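# Press the marked end of an ivory rocker switch

## Task

Push the marked end of the ivory rocker switch down until it stays latched, with the switch still lying flat on the table. At the end, no part of the robot may be in contact with the switch, and any drink can, parts box or small stack bin nearby must still be upright.

## Robot and tools

ROBOT. Two arms, left_arm and right_arm, each with six revolute joints and a two-finger gripper. For each arm the joint order is always: waist, shoulder, elbow, wrist pitch, wrist yaw, wrist roll. Stated ranges in radians: waist -2.618 to 3.054, shoulder 0.000 to 3.142, elbow 0.000 to 3.142, wrist pitch -1.571 to 1.571, wrist yaw -1.571 to 1.571, wrist roll -2.094 to 2.094. A real end stop may sit up to 0.059 rad either side of these values.

FRAME. All hand positions and orientations use the scene frame: origin at table-top height, halfway between the two arms' nominal bases; +x points out over the table, +y toward the left_arm side (not the left of an image), +z up. Positions are in metres, orientations are quaternions in w,x,y,z order. Printed hand poses can be wrong by a few centimetres, more when the arm is stretched far. A BASES line, if present, gives the calibrated base locations. The gripper's fingers point along its own +z axis and open along its y axis; end_effector_position is the point between the pads, roughly 1 cm short of the fingertips.

ROW FORMAT (used by execute_actions and move). One row is 14 numbers, each in [-1, 1], always covering both arms: left_arm's six joints then its opening, followed by right_arm's six joints then its opening. The joint entries are offsets, not poses: they are scaled changes from the Joint targets held when the action (or move) began. A value of 1.0 equals 2.224 rad for waist, shoulder and elbow, and 8.485 rad for the three wrist joints (so 0.01 is about 0.022 rad or 0.085 rad). Zero in a joint slot keeps that joint's current target. The opening entry is absolute: +1 fully open, -1 closed. A 0 there is a real half-open command, so to leave a gripper unchanged, repeat its present command (see Tool commands in the result).

execute_actions. Argument actions: a list of actions; each action is a table of up to 15 rows, one row per control step of 1/30 s. If fewer than 15 rows are given, the last row is held to fill the 0.5 s action. Every row in an action counts from the targets at that action's start, not from the previous row; the next action counts from the new targets, so repeating an offset moves further. An empty actions list just reports state and images. Argument cameras: list of camera names (cam_head_left, cam_head_right); omitted, null or ["all"] gives both, [] gives none, an unknown name invalidates the call. An action asking a joint more than 0.059 rad beyond a range end is rejected for both arms; a malformed action, or a failing first action, rejects the whole call.

move. Argument target: one 14-number row or a list of up to 15 rows; every row's offsets count from the same Joint targets present when the call starts. All joints travel in step, so the hand follows a curved path, with no avoidance of objects or the other arm. speed: rad/s for the joint with the longest travel, 0.01 to 12.57, default 0.5; one value or one per target. blend: radians, how close the path passes to intermediate targets before turning; default 0 stops at each. opening_speed: rate of the opening command per second on the -1..+1 scale, at least 0.2; use a low value on fragile items. blocking: false returns after about 0.5 s while motion continues. Paths take at least 0.5 s; anything over 10 s stops short. The result adds a move: line such as done, off_target (resting more than 0.035 rad off), moving, held or fault, plus limits=held when steps were withheld. done does not mean nothing was touched.

wait. seconds from 0 to 10; arms keep their last command, and a running move continues. stop. Brakes a running move; fast moves need more braking room. zoom_image. camera is cam_head_left or cam_head_right; region is [x0, y0, x1, y1] in image pixels from the top-left, at most 504 by 504. finished_scene. Argument scene, the current scene number; ends the scene for good, so call it only once the switch stays down and the hand is clear.

RESULTS. Joint positions and Joint velocities give, per arm, the six joints (rad, rad/s) then the finger pad gap (m; 0.094 means fully open); velocities may just read within noise. Joint targets are what your next offsets count from. grip_measured uses the opening scale and can read a few millimetres wide when empty. Joint torques (N m) include gravity, have per-unit offsets and noise, are positive toward larger joint angles, and joints 1 to 3 wrap around at ±28. Step readings list some per-step joint angles after execute_actions. 'joint sent to its limit' means a joint hit its real end; 'joint command not followed' means the clearance check changed targets. MOTOR HOT appears at 75 °C; at 90 °C an OVER-TEMPERATURE FAULT folds that arm away for the rest of the scene.

MOTION LIMITS. Each joint's target may only lead its measured angle by 0.339 rad (big joints) or 2.2 rad (wrist joints), and targets that would put the hand over 200 mm from its measured spot are scaled back, so large changes take several actions. Tiny changes may not overcome friction.

CAMERAS. cam_head_left and cam_head_right are fixed head cameras, 896x504 images, with pinhole+radial calibration supplied (e.g. focal about 474 and 471 px); they can be a few millimetres or degrees off.

CAUTIONS. Approach the switch slowly from above and press only the marked end, firmly enough to latch but not hard; faster motion and targets set deep past contact press harder. Afterwards lift fully away so nothing touches it. Do not knock over the can, box or bin, push anything off the table, let the arms strike each other, or hold an arm stretched or pushing into an unreachable pose, which heats motors. To stop pressing on something, command targets back past the measured joint angles.

Each tool is called after "Request:" in YAML: its name, and indented under it one key for each argument.

## Session

Request:
execute_actions:
  actions: []

Scene clock: 0.00 s.
left_arm: end_effector_position=(+0.4286, +0.2967, +0.1025) grip_measured=+1.000 end_effector_quat_wxyz=(+0.594, -0.058, +0.801, +0.043) | right_arm: end_effector_position=(+0.4064, -0.2592, +0.1034) grip_measured=+1.000 end_effector_quat_wxyz=(+0.590, +0.008, +0.807, -0.016)
Joint positions: left_arm=[0.015 1.55 0.343 0.908 -0.141 -0.044 0.094] | right_arm=[-0.012 1.559 0.377 0.875 -0.004 -0.019 0.094]
Joint velocities: within noise
Joint torques (N m): no reading
Heat: left arm: 25 °C; right arm: 29 °C.
Joint targets: left_arm=[0.015 1.542 0.352 0.915 -0.142 -0.045] | right_arm=[-0.012 1.552 0.383 0.873 -0.004 -0.019]
Tool commands: left_gripper/opening=+1.0 right_gripper/opening=+1.0

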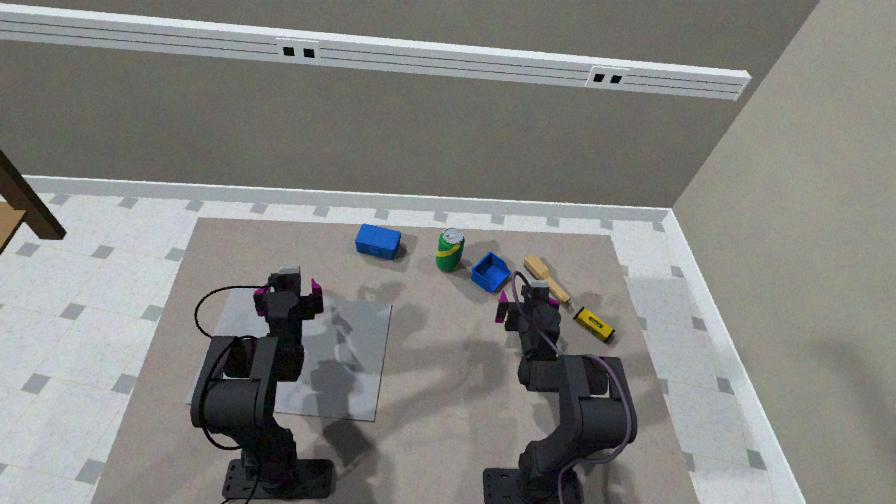

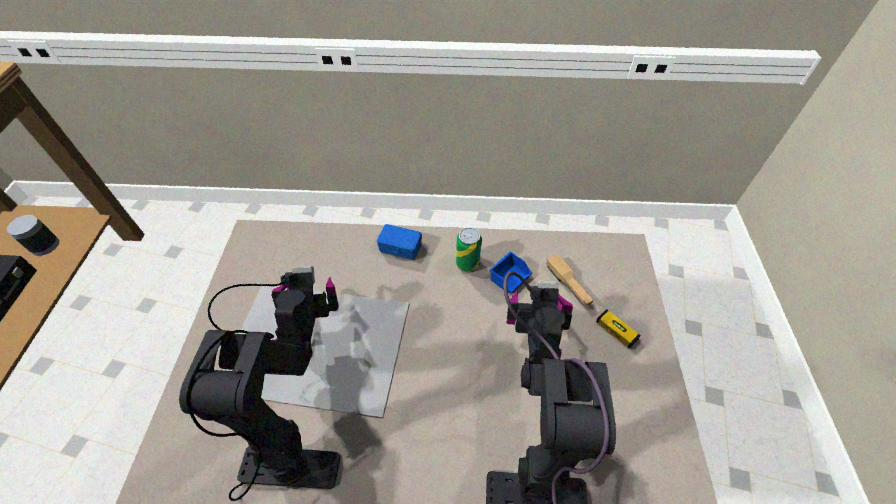

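Request:
zoom_image:
  camera: "cam_head_left"
  region: [180, 210, 420, 430]

Request:
zoom_image:
  camera: "cam_head_right"
  region: [440, 220, 680, 440]

Scaled by 2.100 from the camera's 896x504 image, which has a finer 1280x720 frame.

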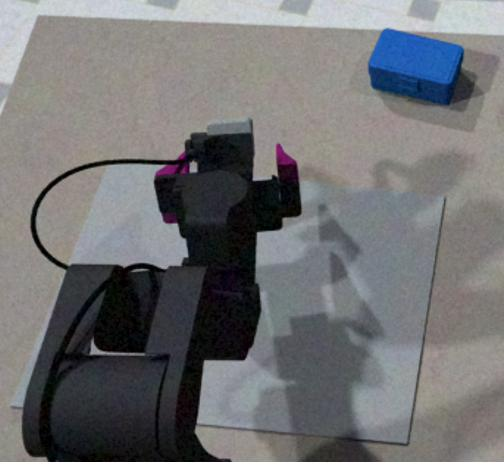

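Scaled by 2.100 from the camera's 896x504 image, which has a finer 1280x720 frame.

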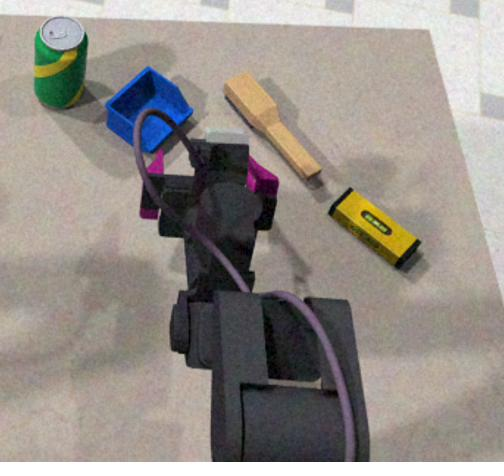

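Request:
move:
  target:
    - [0,-0.27,0,0,0,0,1,0,-0.27,0,0,0,0,1]
    - [0.27,-0.27,0,0,0,0,1,-0.27,-0.27,0,0,0,0,1]
  speed: 1.0
  blend: 0.1

Scene clock: 12.07 s.
left_arm: end_effector_position=(+0.3003, +0.4814, +0.3180) grip_measured=+1.000 end_effector_quat_wxyz=(+0.764, -0.238, +0.541, +0.257) | right_arm: end_effector_position=(+0.2821, -0.4484, +0.3197) grip_measured=+1.000 end_effector_quat_wxyz=(+0.757, +0.183, +0.572, -0.258)
Joint positions: left_arm=[0.609 0.95 0.343 0.915 -0.14 -0.044 0.094] | right_arm=[-0.608 0.958 0.377 0.865 0 -0.019 0.094]
Joint torques (N m): left_arm=[0.44 -1.95 8.72 1.99 0 -0.04] | right_arm=[-0.42 -1.5 8.13 1.99 -0.06 -0.02]
Heat: left arm: 27 °C; right arm: 32 °C.
Joint targets: left_arm=[0.615 0.941 0.352 0.915 -0.142 -0.045] | right_arm=[-0.613 0.951 0.383 0.873 -0.004 -0.019]
move: done

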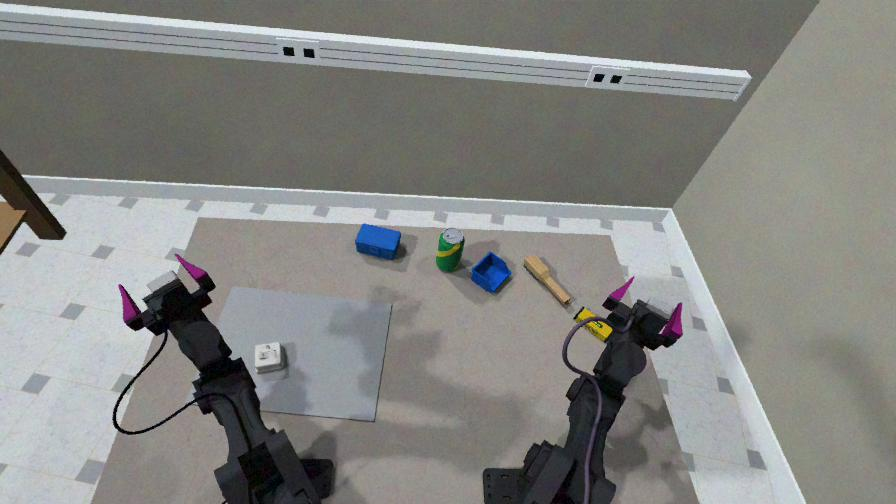

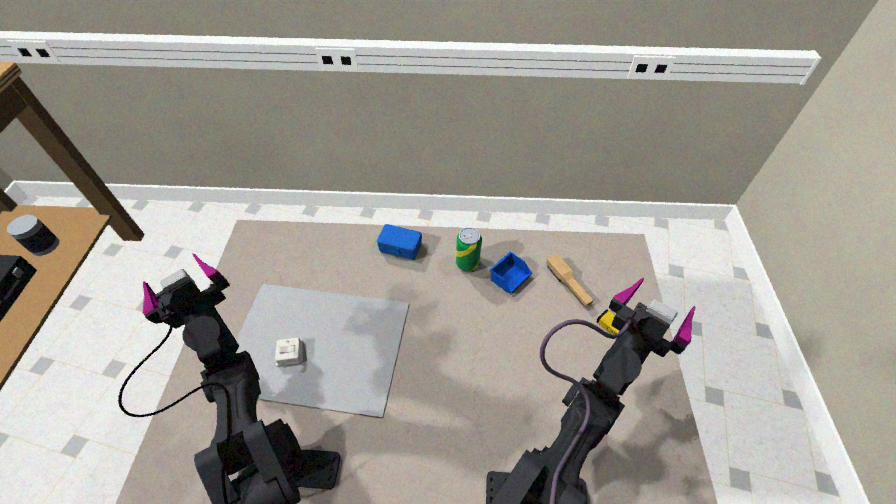

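Found it under the left arm. Zooming in.

Request:
zoom_image:
  camera: "cam_head_left"
  region: [235, 325, 305, 395]

Request:
zoom_image:
  camera: "cam_head_right"
  region: [255, 317, 325, 387]

Scaled by 7.200 from the camera's 896x504 image, which has a finer 1280x720 frame.

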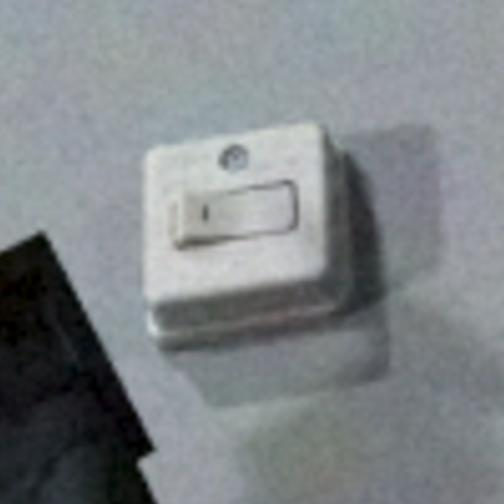

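Scaled by 7.200 from the camera's 896x504 image, which has a finer 1280x720 frame.

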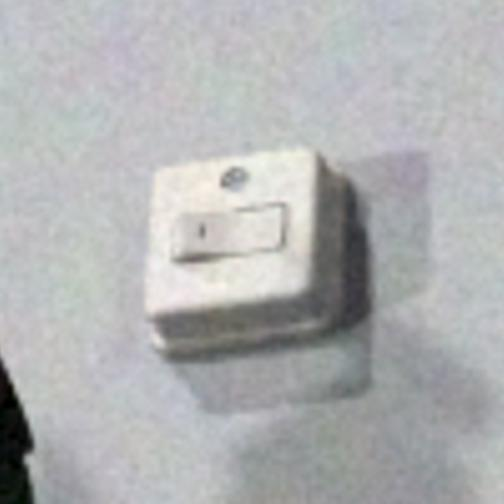

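Request:
move:
  target: [-0.1557,0.3075,0.4481,-0.2604,0.01674,0.0053,-1,0,0,0,0,0,0,1]
  speed: 1.2
  opening_speed: 2.0

Scene clock: 41.27 s.
left_arm: end_effector_position=(+0.3062, +0.3458, +0.1221) grip_measured=-0.995 end_effector_quat_wxyz=(-0.002, -0.133, +0.991, +0.005) | right_arm: end_effector_position=(+0.2821, -0.4484, +0.3197) grip_measured=+1.000 end_effector_quat_wxyz=(+0.757, +0.183, +0.572, -0.258)
Joint positions: left_arm=[0.274 1.608 1.321 -1.285 -0.01 -0.011 0] | right_arm=[-0.608 0.958 0.377 0.865 0 -0.019 0.094]
Joint torques (N m): left_arm=[-0.46 -4.57 9.42 0.45 0.16 0.07] | right_arm=[-0.43 -1.51 8.14 2 -0.06 -0.02]
Heat: left arm: 30 °C; right arm: 34 °C.
Joint targets: left_arm=[0.269 1.625 1.349 -1.295 0.000 0.000] | right_arm=[-0.613 0.951 0.383 0.873 -0.004 -0.019]
move: done

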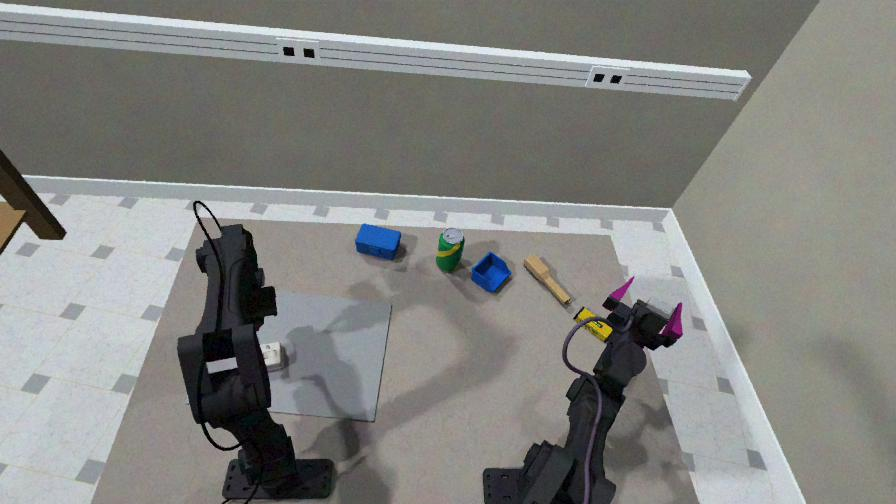

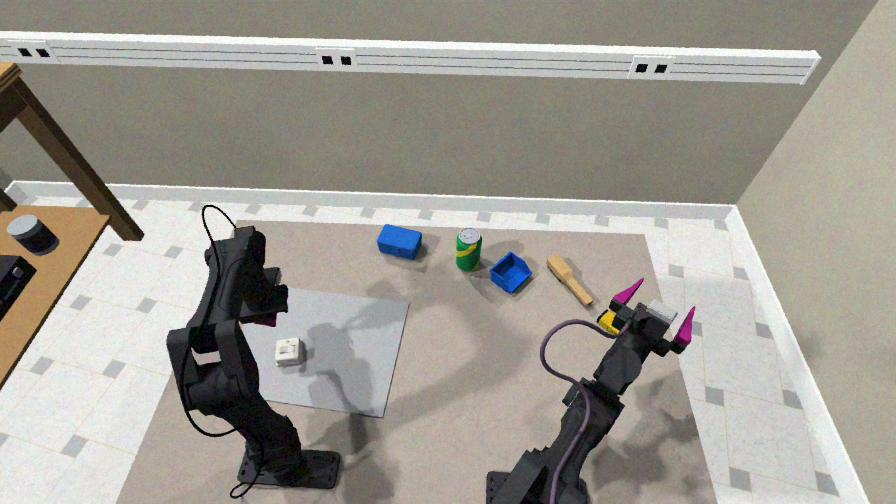

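Request:
zoom_image:
  camera: "cam_head_right"
  region: [200, 200, 340, 400]

Request:
zoom_image:
  camera: "cam_head_left"
  region: [170, 190, 310, 390]

Scaled by 2.520 from the camera's 896x504 image, which has a finer 1280x720 frame.

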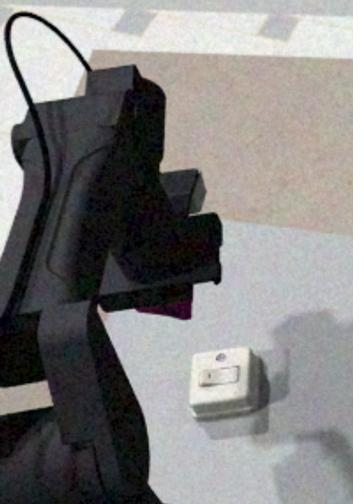

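Scaled by 2.520 from the camera's 896x504 image, which has a finer 1280x720 frame.

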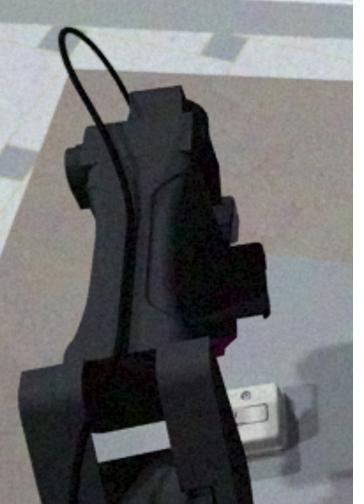

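Request:
move:
  target: [-0.3907,0.2053,0.2645,-0.0155,0,0,-1,0,0,0,0,0,0,1]
  speed: 1.0

Request:
zoom_image:
  camera: "cam_head_right"
  region: [320, 250, 520, 450]

Request:
zoom_image:
  camera: "cam_head_left"
  region: [300, 250, 500, 450]

Scene clock: 53.30 s.
left_arm: end_effector_position=(+0.3570, +0.0415, +0.1258) grip_measured=-0.995 end_effector_quat_wxyz=(+0.002, +0.302, +0.953, -0.001) | right_arm: end_effector_position=(+0.2821, -0.4484, +0.3197) grip_measured=+1.000 end_effector_quat_wxyz=(+0.757, +0.183, +0.572, -0.258)
Joint positions: left_arm=[-0.605 2.06 1.91 -1.417 0.001 -0.009 0] | right_arm=[-0.608 0.958 0.377 0.865 0 -0.019 0.094]
Joint torques (N m): left_arm=[0.34 -8.1 9.35 0.45 0.01 0.06] | right_arm=[-0.42 -1.51 8.14 1.99 -0.06 -0.02]
Heat: left arm: 29 °C; right arm: 35 °C.
Joint targets: left_arm=[-0.600 2.082 1.937 -1.426 0.000 0.000] | right_arm=[-0.613 0.951 0.383 0.873 -0.004 -0.019]
move: done

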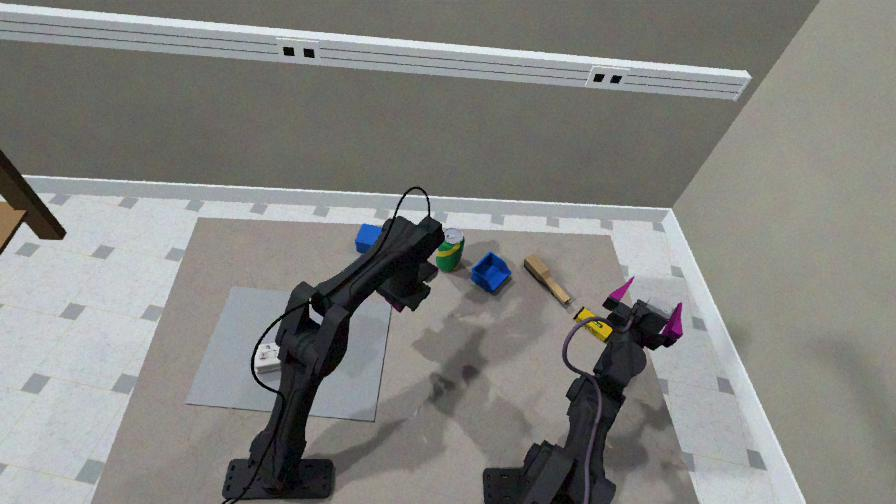

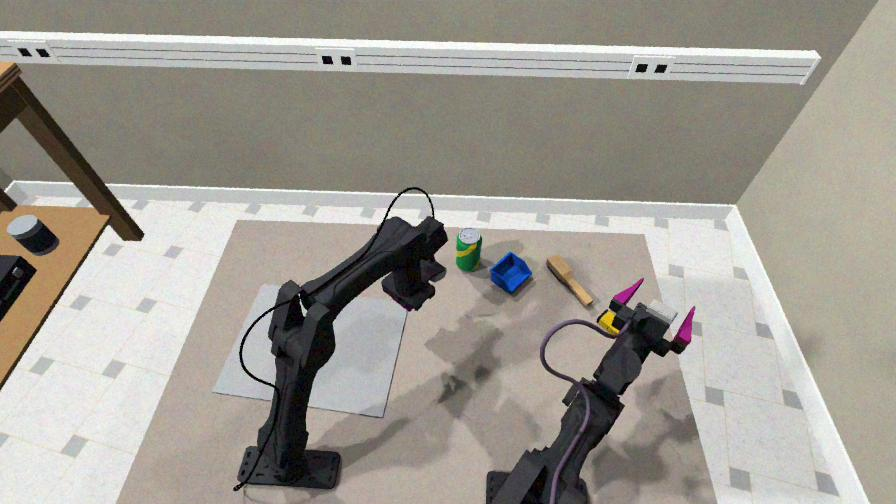

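Scaled by 2.520 from the camera's 896x504 image, which has a finer 1280x720 frame.

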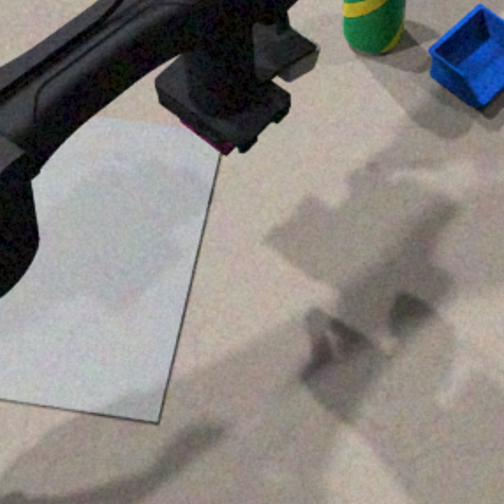

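Scaled by 2.520 from the camera's 896x504 image, which has a finer 1280x720 frame.

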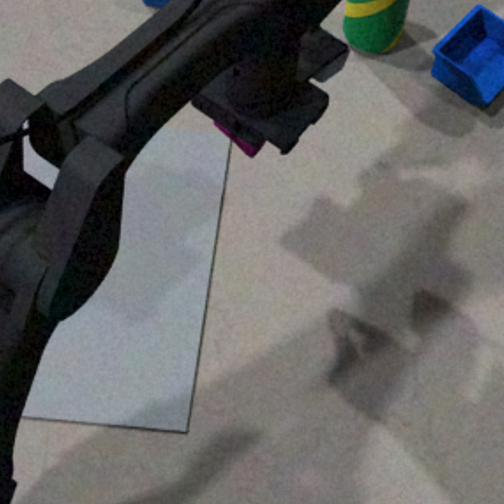

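Request:
move:
  target: [0.09,0,0,0,0.0495,0,-1,0,0,0,0,0,0,1]
  speed: 1.0

Request:
zoom_image:
  camera: "cam_head_right"
  region: [320, 220, 480, 380]

Request:
zoom_image:
  camera: "cam_head_left"
  region: [300, 220, 460, 380]

Scene clock: 60.83 s.
left_arm: end_effector_position=(+0.3691, +0.0493, +0.1400) grip_measured=-0.995 end_effector_quat_wxyz=(-0.041, +0.198, +0.960, -0.195) | right_arm: end_effector_position=(+0.2821, -0.4484, +0.3197) grip_measured=+1.000 end_effector_quat_wxyz=(+0.757, +0.183, +0.572, -0.258)
Joint positions: left_arm=[-0.398 2.06 1.91 -1.418 0.401 -0.009 0] | right_arm=[-0.608 0.958 0.377 0.865 0 -0.019 0.094]
Joint torques (N m): left_arm=[-0.16 -8.17 9.35 0.45 0.49 0.07] | right_arm=[-0.43 -1.48 8.14 2 -0.06 -0.02]
Heat: left arm: 29 °C; right arm: 35 °C.
Joint targets: left_arm=[-0.400 2.082 1.937 -1.426 0.420 0.000] | right_arm=[-0.613 0.951 0.383 0.873 -0.004 -0.019]
move: done

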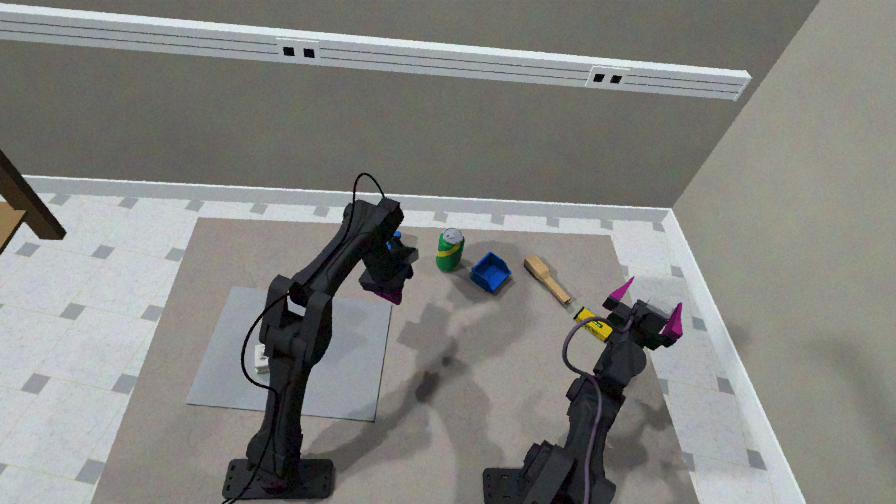

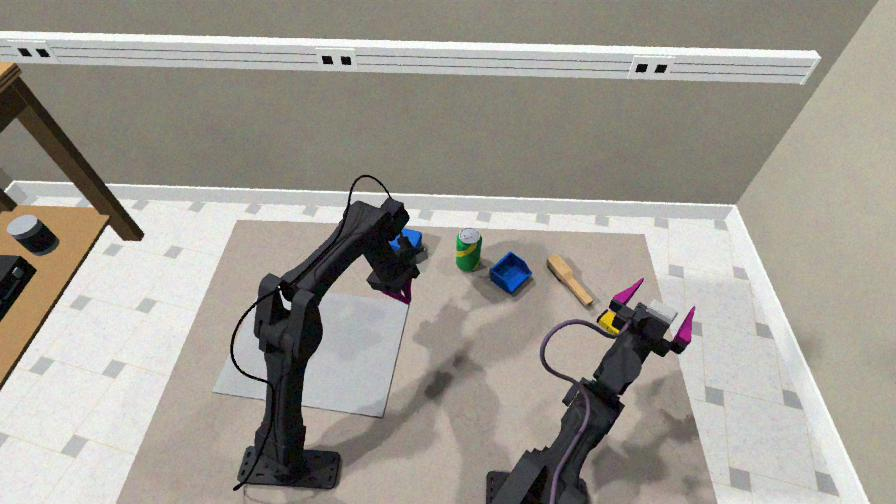

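Scaled by 3.150 from the camera's 896x504 image, which has a finer 1280x720 frame.

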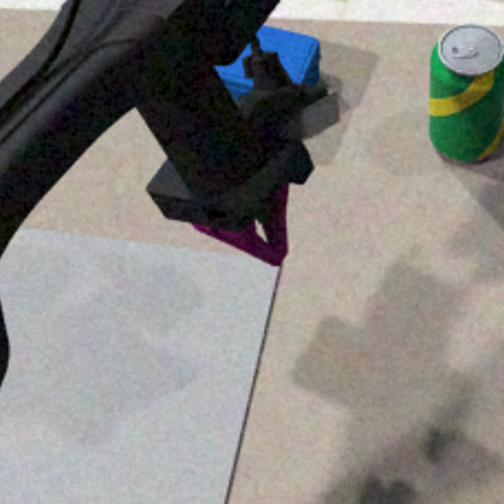

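Scaled by 3.150 from the camera's 896x504 image, which has a finer 1280x720 frame.

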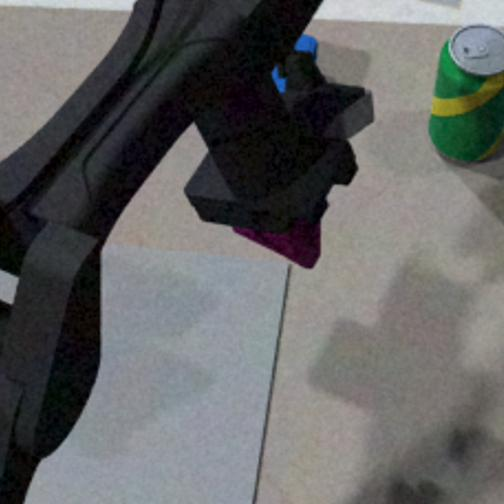

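Request:
move:
  target: [0.4332,-0.2365,-0.3808,0.0379,-0.0024,0,-1,0,0,0,0,0,0,1]
  speed: 1.0

Request:
zoom_image:
  camera: "cam_head_right"
  region: [210, 270, 350, 410]

Request:
zoom_image:
  camera: "cam_head_left"
  region: [190, 270, 330, 410]

Scene clock: 73.77 s.
left_arm: end_effector_position=(+0.2913, +0.3482, +0.0847) grip_measured=-0.995 end_effector_quat_wxyz=(+0.032, -0.271, +0.942, -0.194) | right_arm: end_effector_position=(+0.2821, -0.4484, +0.3197) grip_measured=+1.000 end_effector_quat_wxyz=(+0.757, +0.183, +0.572, -0.258)
Joint positions: left_arm=[0.562 1.59 1.096 -1.12 0.394 -0.009 0] | right_arm=[-0.608 0.958 0.377 0.865 0 -0.019 0.094]
Joint torques (N m): left_arm=[0.09 -8.44 5.94 0.6 0.32 0.05] | right_arm=[-0.42 -1.51 8.14 2 -0.06 -0.03]
Heat: left arm: 29 °C; right arm: 35 °C.
Joint targets: left_arm=[0.563 1.556 1.090 -1.105 0.400 0.000] | right_arm=[-0.613 0.951 0.383 0.873 -0.004 -0.019]
move: done

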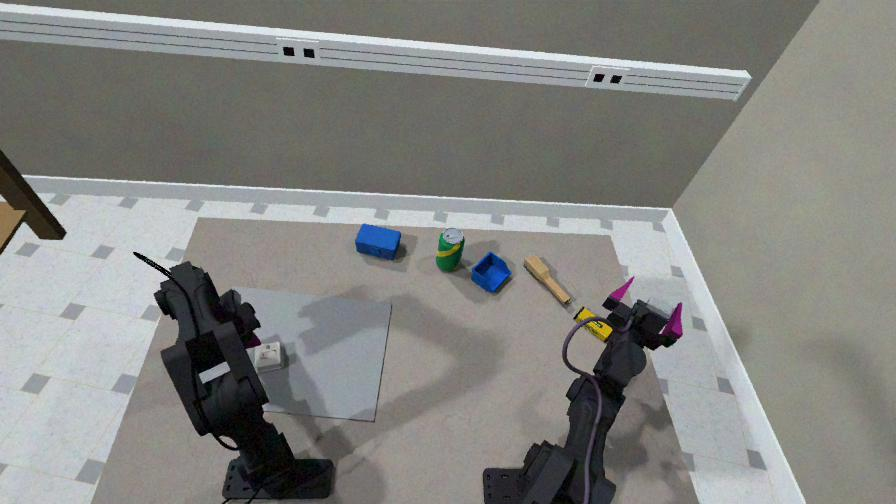

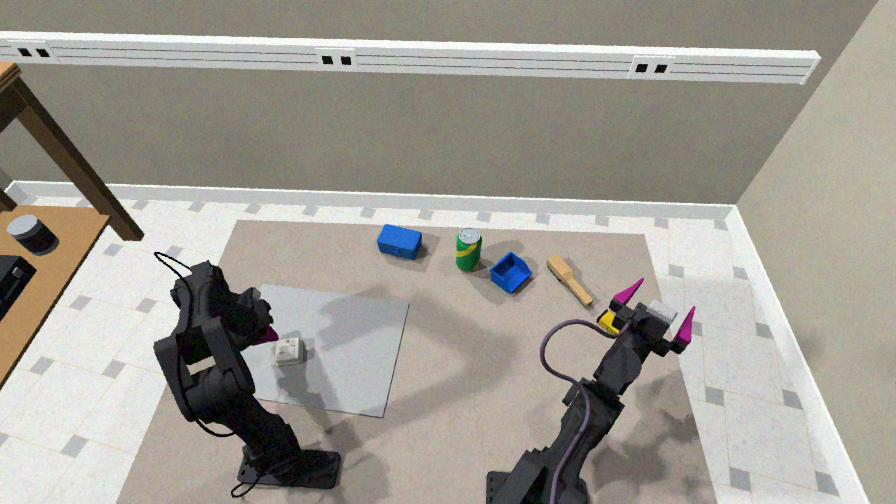

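Scaled by 3.600 from the camera's 896x504 image, which has a finer 1280x720 frame.

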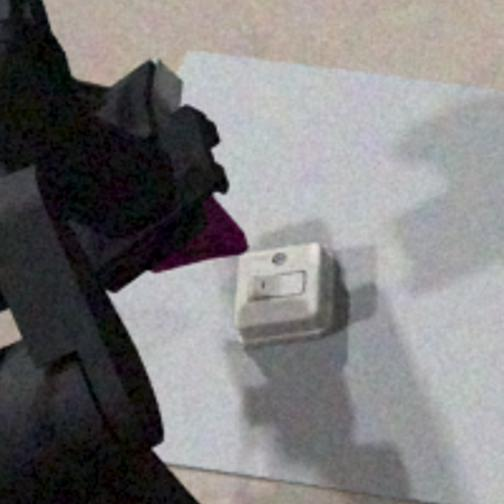

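Scaled by 3.600 from the camera's 896x504 image, which has a finer 1280x720 frame.

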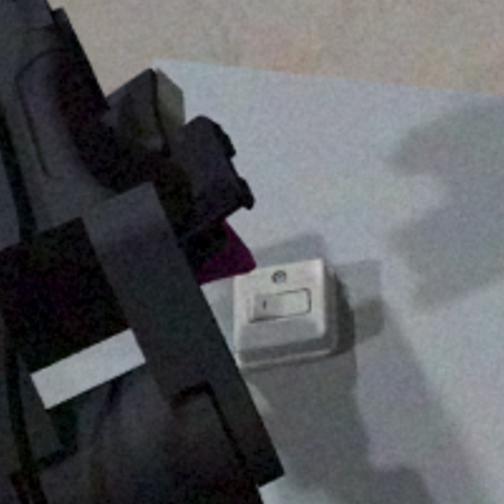

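Request:
move:
  target: [0.0090,-0.005,-0.0556,0.0156,0,0,-1,0,0,0,0,0,0,1]
  speed: 0.5

Request:
zoom_image:
  camera: "cam_head_right"
  region: [240, 310, 310, 380]

Request:
zoom_image:
  camera: "cam_head_left"
  region: [220, 310, 300, 390]

Scene clock: 92.77 s.
left_arm: end_effector_position=(+0.2835, +0.3480, +0.0563) grip_measured=-0.995 end_effector_quat_wxyz=(+0.040, -0.277, +0.941, -0.192) | right_arm: end_effector_position=(+0.2821, -0.4484, +0.3197) grip_measured=+1.000 end_effector_quat_wxyz=(+0.757, +0.183, +0.572, -0.258)
Joint positions: left_arm=[0.577 1.583 0.971 -0.988 0.394 -0.009 0] | right_arm=[-0.608 0.958 0.377 0.865 0 -0.019 0.094]
Joint torques (N m): left_arm=[0.51 -8.54 5.98 0.62 0.34 0.07] | right_arm=[-0.43 -1.5 8.14 1.99 -0.06 -0.02]
Heat: left arm: 28 °C; right arm: 36 °C.
Joint targets: left_arm=[0.583 1.545 0.966 -0.972 0.400 0.000] | right_arm=[-0.613 0.951 0.383 0.873 -0.004 -0.019]
move: off_target (left_arm); left_arm: the shoulder is farthest, 0.038 rad from its target

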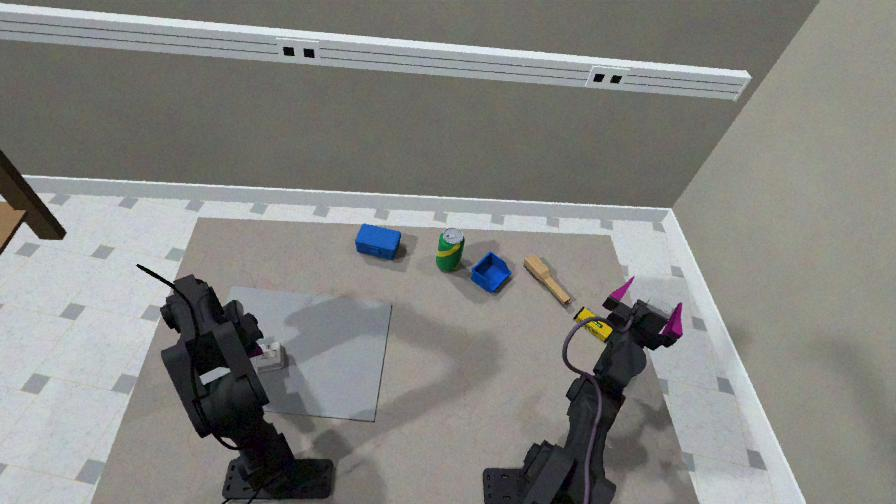

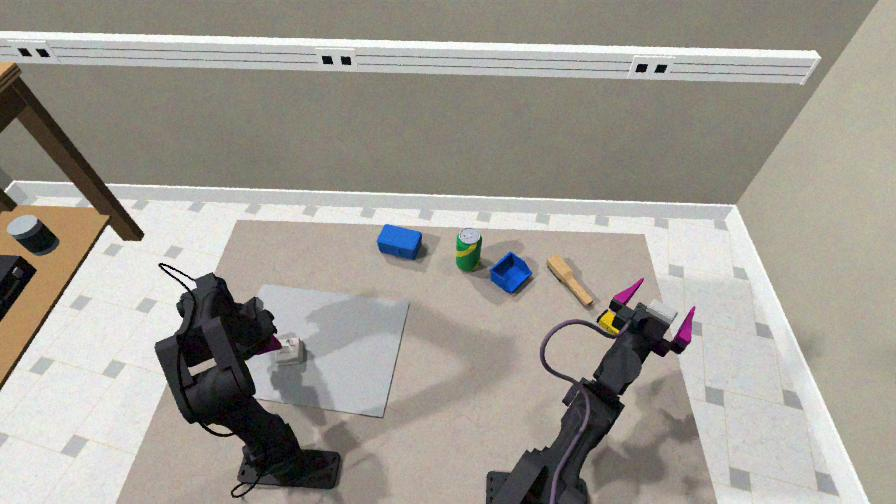

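Scaled by 7.200 from the camera's 896x504 image, which has a finer 1280x720 frame.

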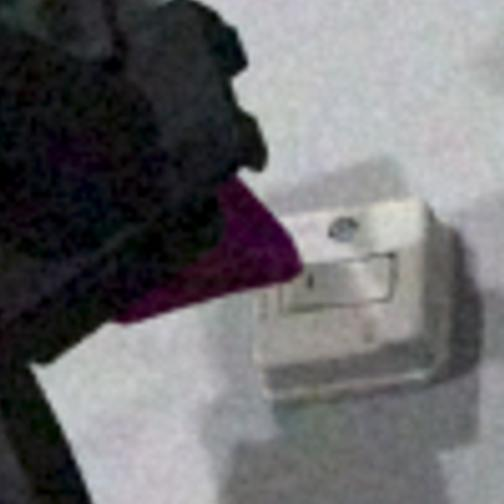

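Scaled by 6.300 from the camera's 896x504 image, which has a finer 1280x720 frame.

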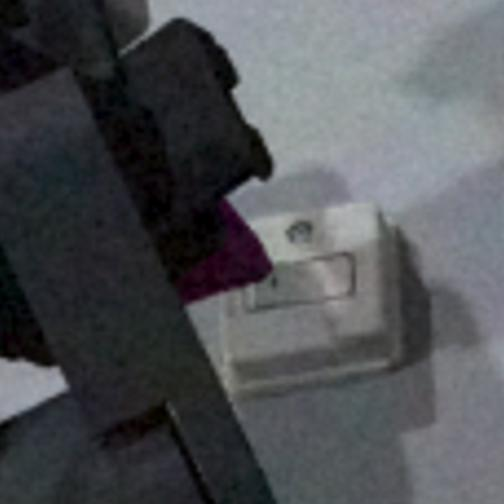

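Request:
move:
  target: [0,0,-0.0382,0.01509,0,0,-1,0,0,0,0,0,0,1]
  speed: 0.15

Request:
zoom_image:
  camera: "cam_head_right"
  region: [240, 310, 310, 380]

Request:
zoom_image:
  camera: "cam_head_left"
  region: [220, 310, 300, 390]

Scene clock: 99.30 s.
left_arm: end_effector_position=(+0.2835, +0.3474, +0.0435) grip_measured=-0.995 end_effector_quat_wxyz=(+0.061, -0.274, +0.941, -0.189) | right_arm: end_effector_position=(+0.2821, -0.4484, +0.3197) grip_measured=+1.000 end_effector_quat_wxyz=(+0.757, +0.183, +0.572, -0.258)
Joint positions: left_arm=[0.578 1.563 0.895 -0.888 0.399 -0.009 0] | right_arm=[-0.608 0.958 0.377 0.865 0 -0.019 0.094]
Joint torques (N m): left_arm=[0.32 -6.78 4.98 1.01 0.26 0.06] | right_arm=[-0.43 -1.51 8.16 2 -0.06 -0.02]
Heat: left arm: 28 °C; right arm: 36 °C.
Joint targets: left_arm=[0.583 1.544 0.881 -0.844 0.399 0.000] | right_arm=[-0.613 0.951 0.383 0.873 -0.004 -0.019]
move: off_target (left_arm); left_arm: the wrist pitch is farthest, 0.044 rad from its target

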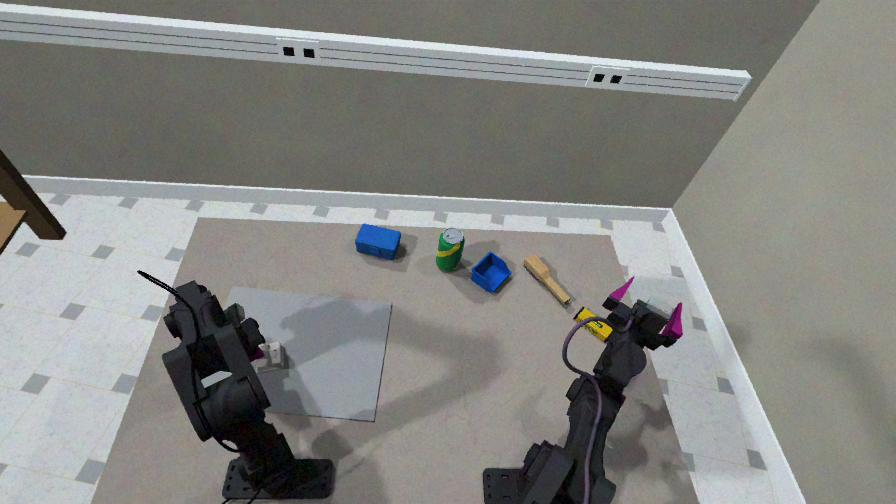

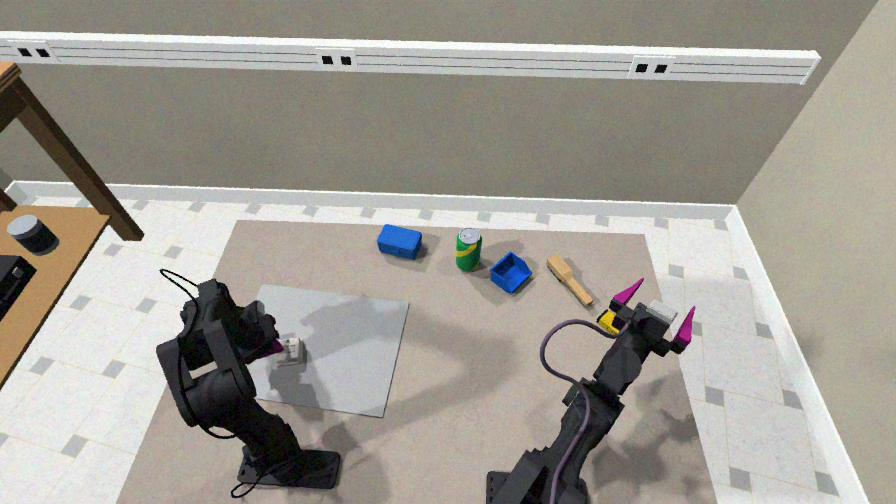

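Scaled by 7.200 from the camera's 896x504 image, which has a finer 1280x720 frame.

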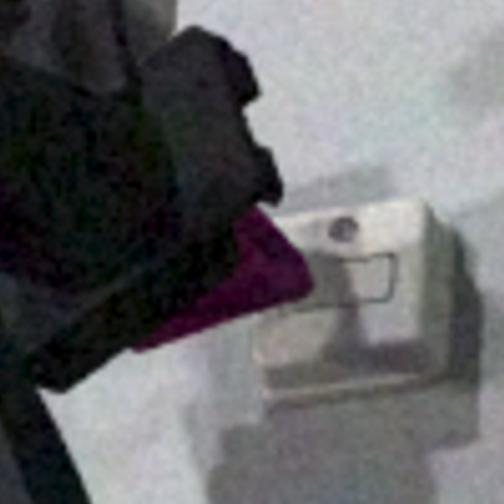

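Scaled by 6.300 from the camera's 896x504 image, which has a finer 1280x720 frame.

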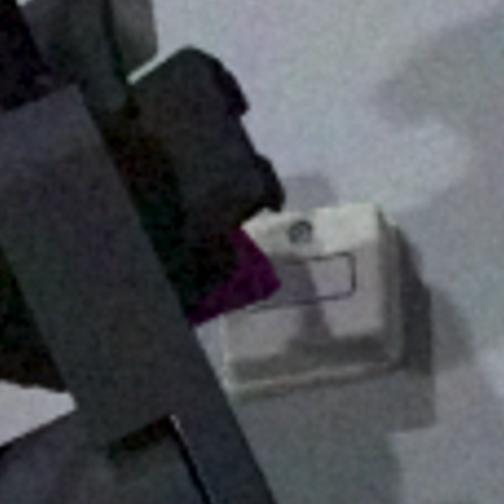

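Request:
move:
  target: [0,0.027,0,0.00825,0,0,-1,0,0,0,0,0,0,1]
  speed: 0.15

Request:
zoom_image:
  camera: "cam_head_right"
  region: [240, 310, 310, 380]

Request:
zoom_image:
  camera: "cam_head_left"
  region: [220, 310, 300, 390]

Scene clock: 103.50 s.
left_arm: end_effector_position=(+0.2949, +0.3539, +0.0380) grip_measured=-0.995 end_effector_quat_wxyz=(+0.082, -0.270, +0.941, -0.185) | right_arm: end_effector_position=(+0.2821, -0.4484, +0.3197) grip_measured=+1.000 end_effector_quat_wxyz=(+0.757, +0.183, +0.572, -0.258)
Joint positions: left_arm=[0.579 1.586 0.891 -0.819 0.404 -0.009 0] | right_arm=[-0.608 0.958 0.377 0.865 0 -0.019 0.094]
Joint torques (N m): left_arm=[0.24 -3.96 5.33 1.08 0.24 0.05] | right_arm=[-0.43 -1.5 8.13 1.99 -0.06 -0.02]
Heat: left arm: 28 °C; right arm: 36 °C.
Joint targets: left_arm=[0.583 1.605 0.881 -0.774 0.400 0.000] | right_arm=[-0.613 0.951 0.383 0.873 -0.004 -0.019]
move: off_target (left_arm); left_arm: the wrist pitch is farthest, 0.045 rad from its target

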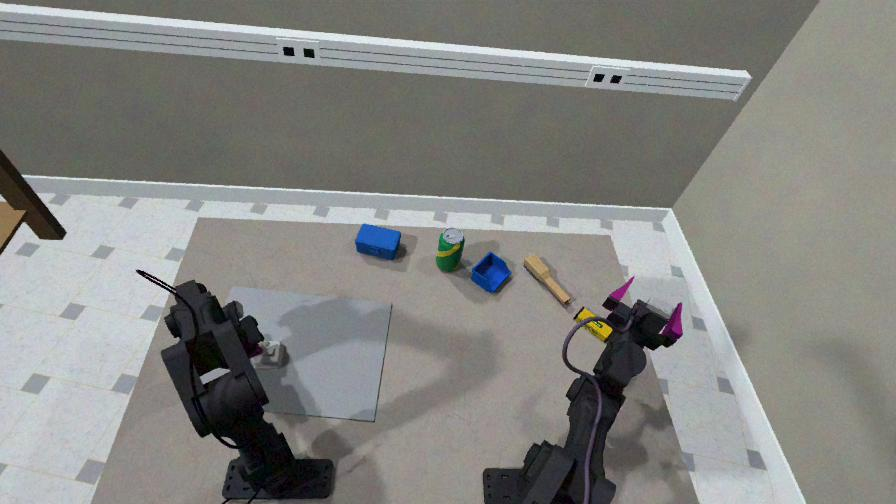

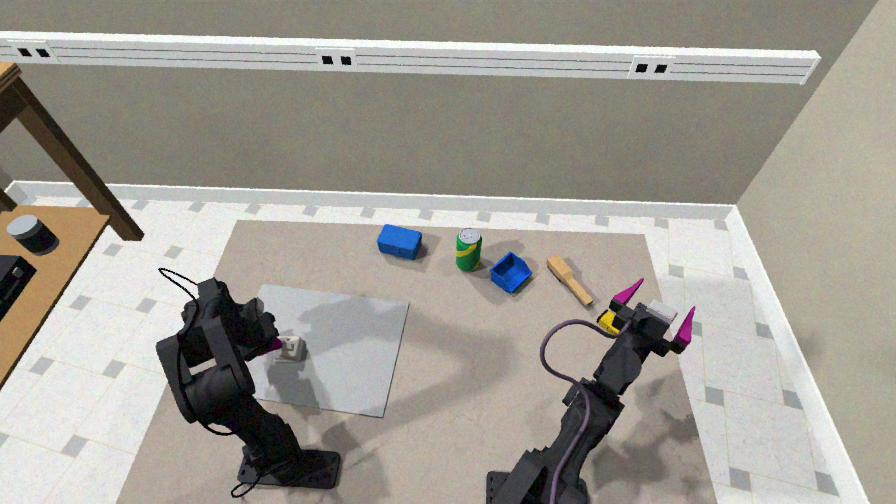

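Scaled by 7.200 from the camera's 896x504 image, which has a finer 1280x720 frame.

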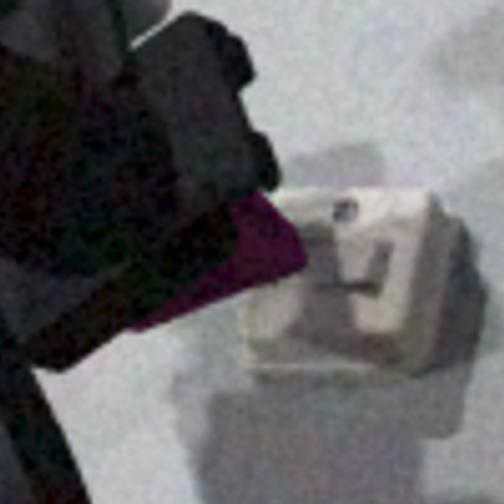

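Scaled by 6.300 from the camera's 896x504 image, which has a finer 1280x720 frame.

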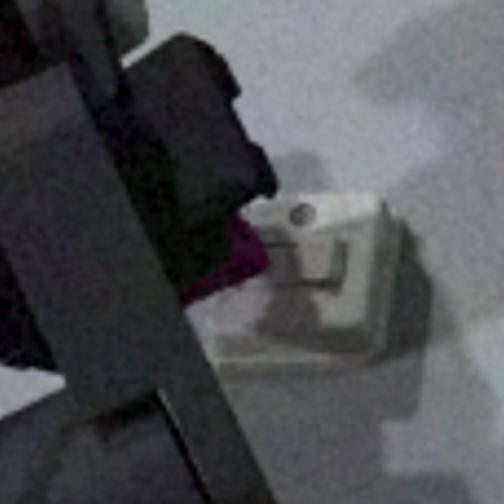

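Request:
move:
  target: [0,-0.0202,0.094,-0.0384,0,0,-1,0,0,0,0,0,0,1]
  speed: 0.5

Request:
zoom_image:
  camera: "cam_head_right"
  region: [250, 310, 320, 380]

Request:
zoom_image:
  camera: "cam_head_left"
  region: [230, 320, 300, 390]

Scene clock: 107.07 s.
left_arm: end_effector_position=(+0.2891, +0.3507, +0.0790) grip_measured=-0.995 end_effector_quat_wxyz=(+0.036, -0.279, +0.939, -0.197) | right_arm: end_effector_position=(+0.2821, -0.4484, +0.3197) grip_measured=+1.000 end_effector_quat_wxyz=(+0.757, +0.183, +0.572, -0.258)
Joint positions: left_arm=[0.579 1.586 1.067 -1.091 0.402 -0.009 0] | right_arm=[-0.608 0.958 0.377 0.865 0 -0.019 0.094]
Joint torques (N m): left_arm=[0.25 -7.73 8.83 0.38 0.24 0.05] | right_arm=[-0.43 -1.51 8.14 1.99 -0.06 -0.02]
Heat: left arm: 28 °C; right arm: 36 °C.
Joint targets: left_arm=[0.583 1.560 1.090 -1.100 0.400 0.000] | right_arm=[-0.613 0.951 0.383 0.873 -0.004 -0.019]
move: done

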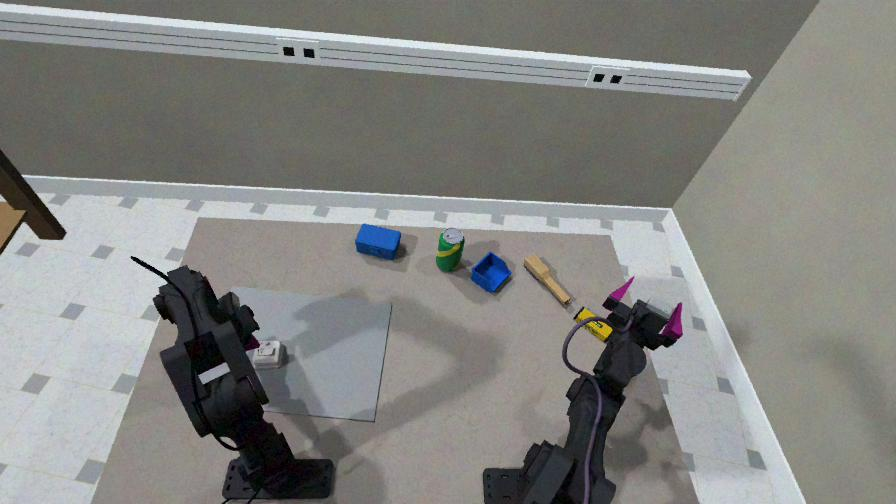

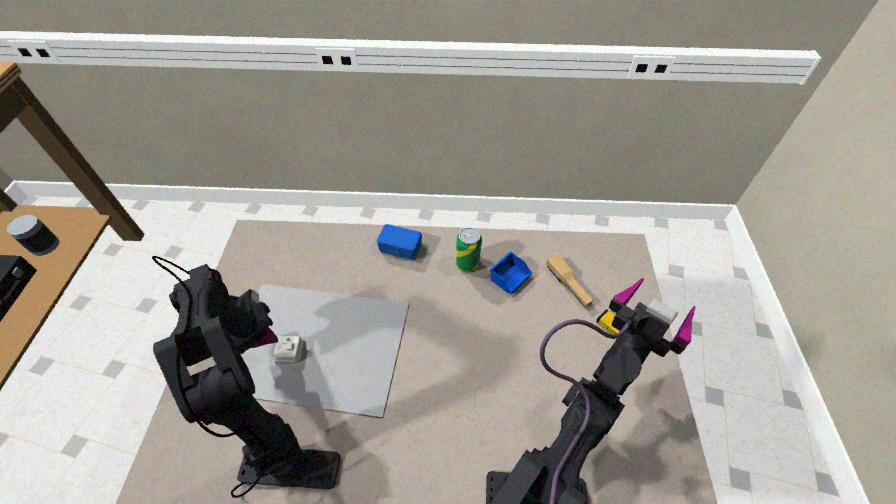

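Scaled by 7.200 from the camera's 896x504 image, which has a finer 1280x720 frame.

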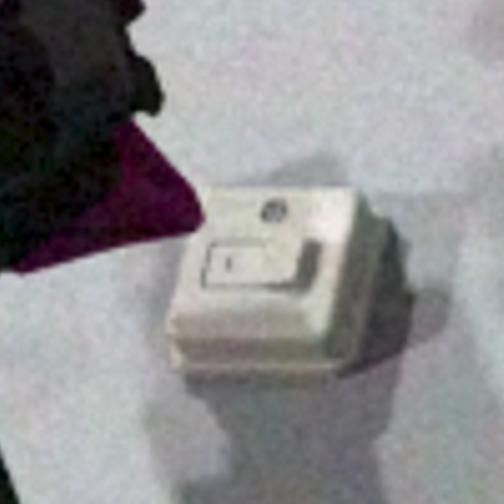

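Scaled by 7.200 from the camera's 896x504 image, which has a finer 1280x720 frame.

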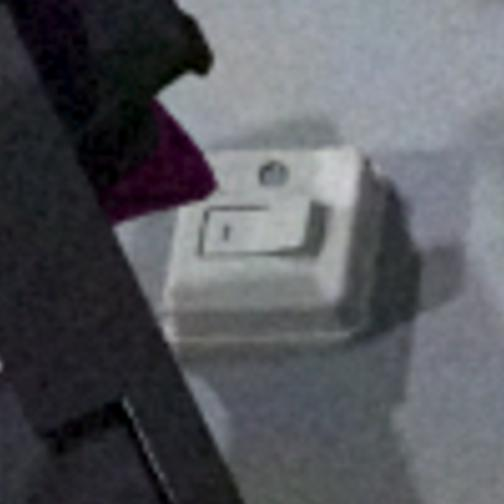

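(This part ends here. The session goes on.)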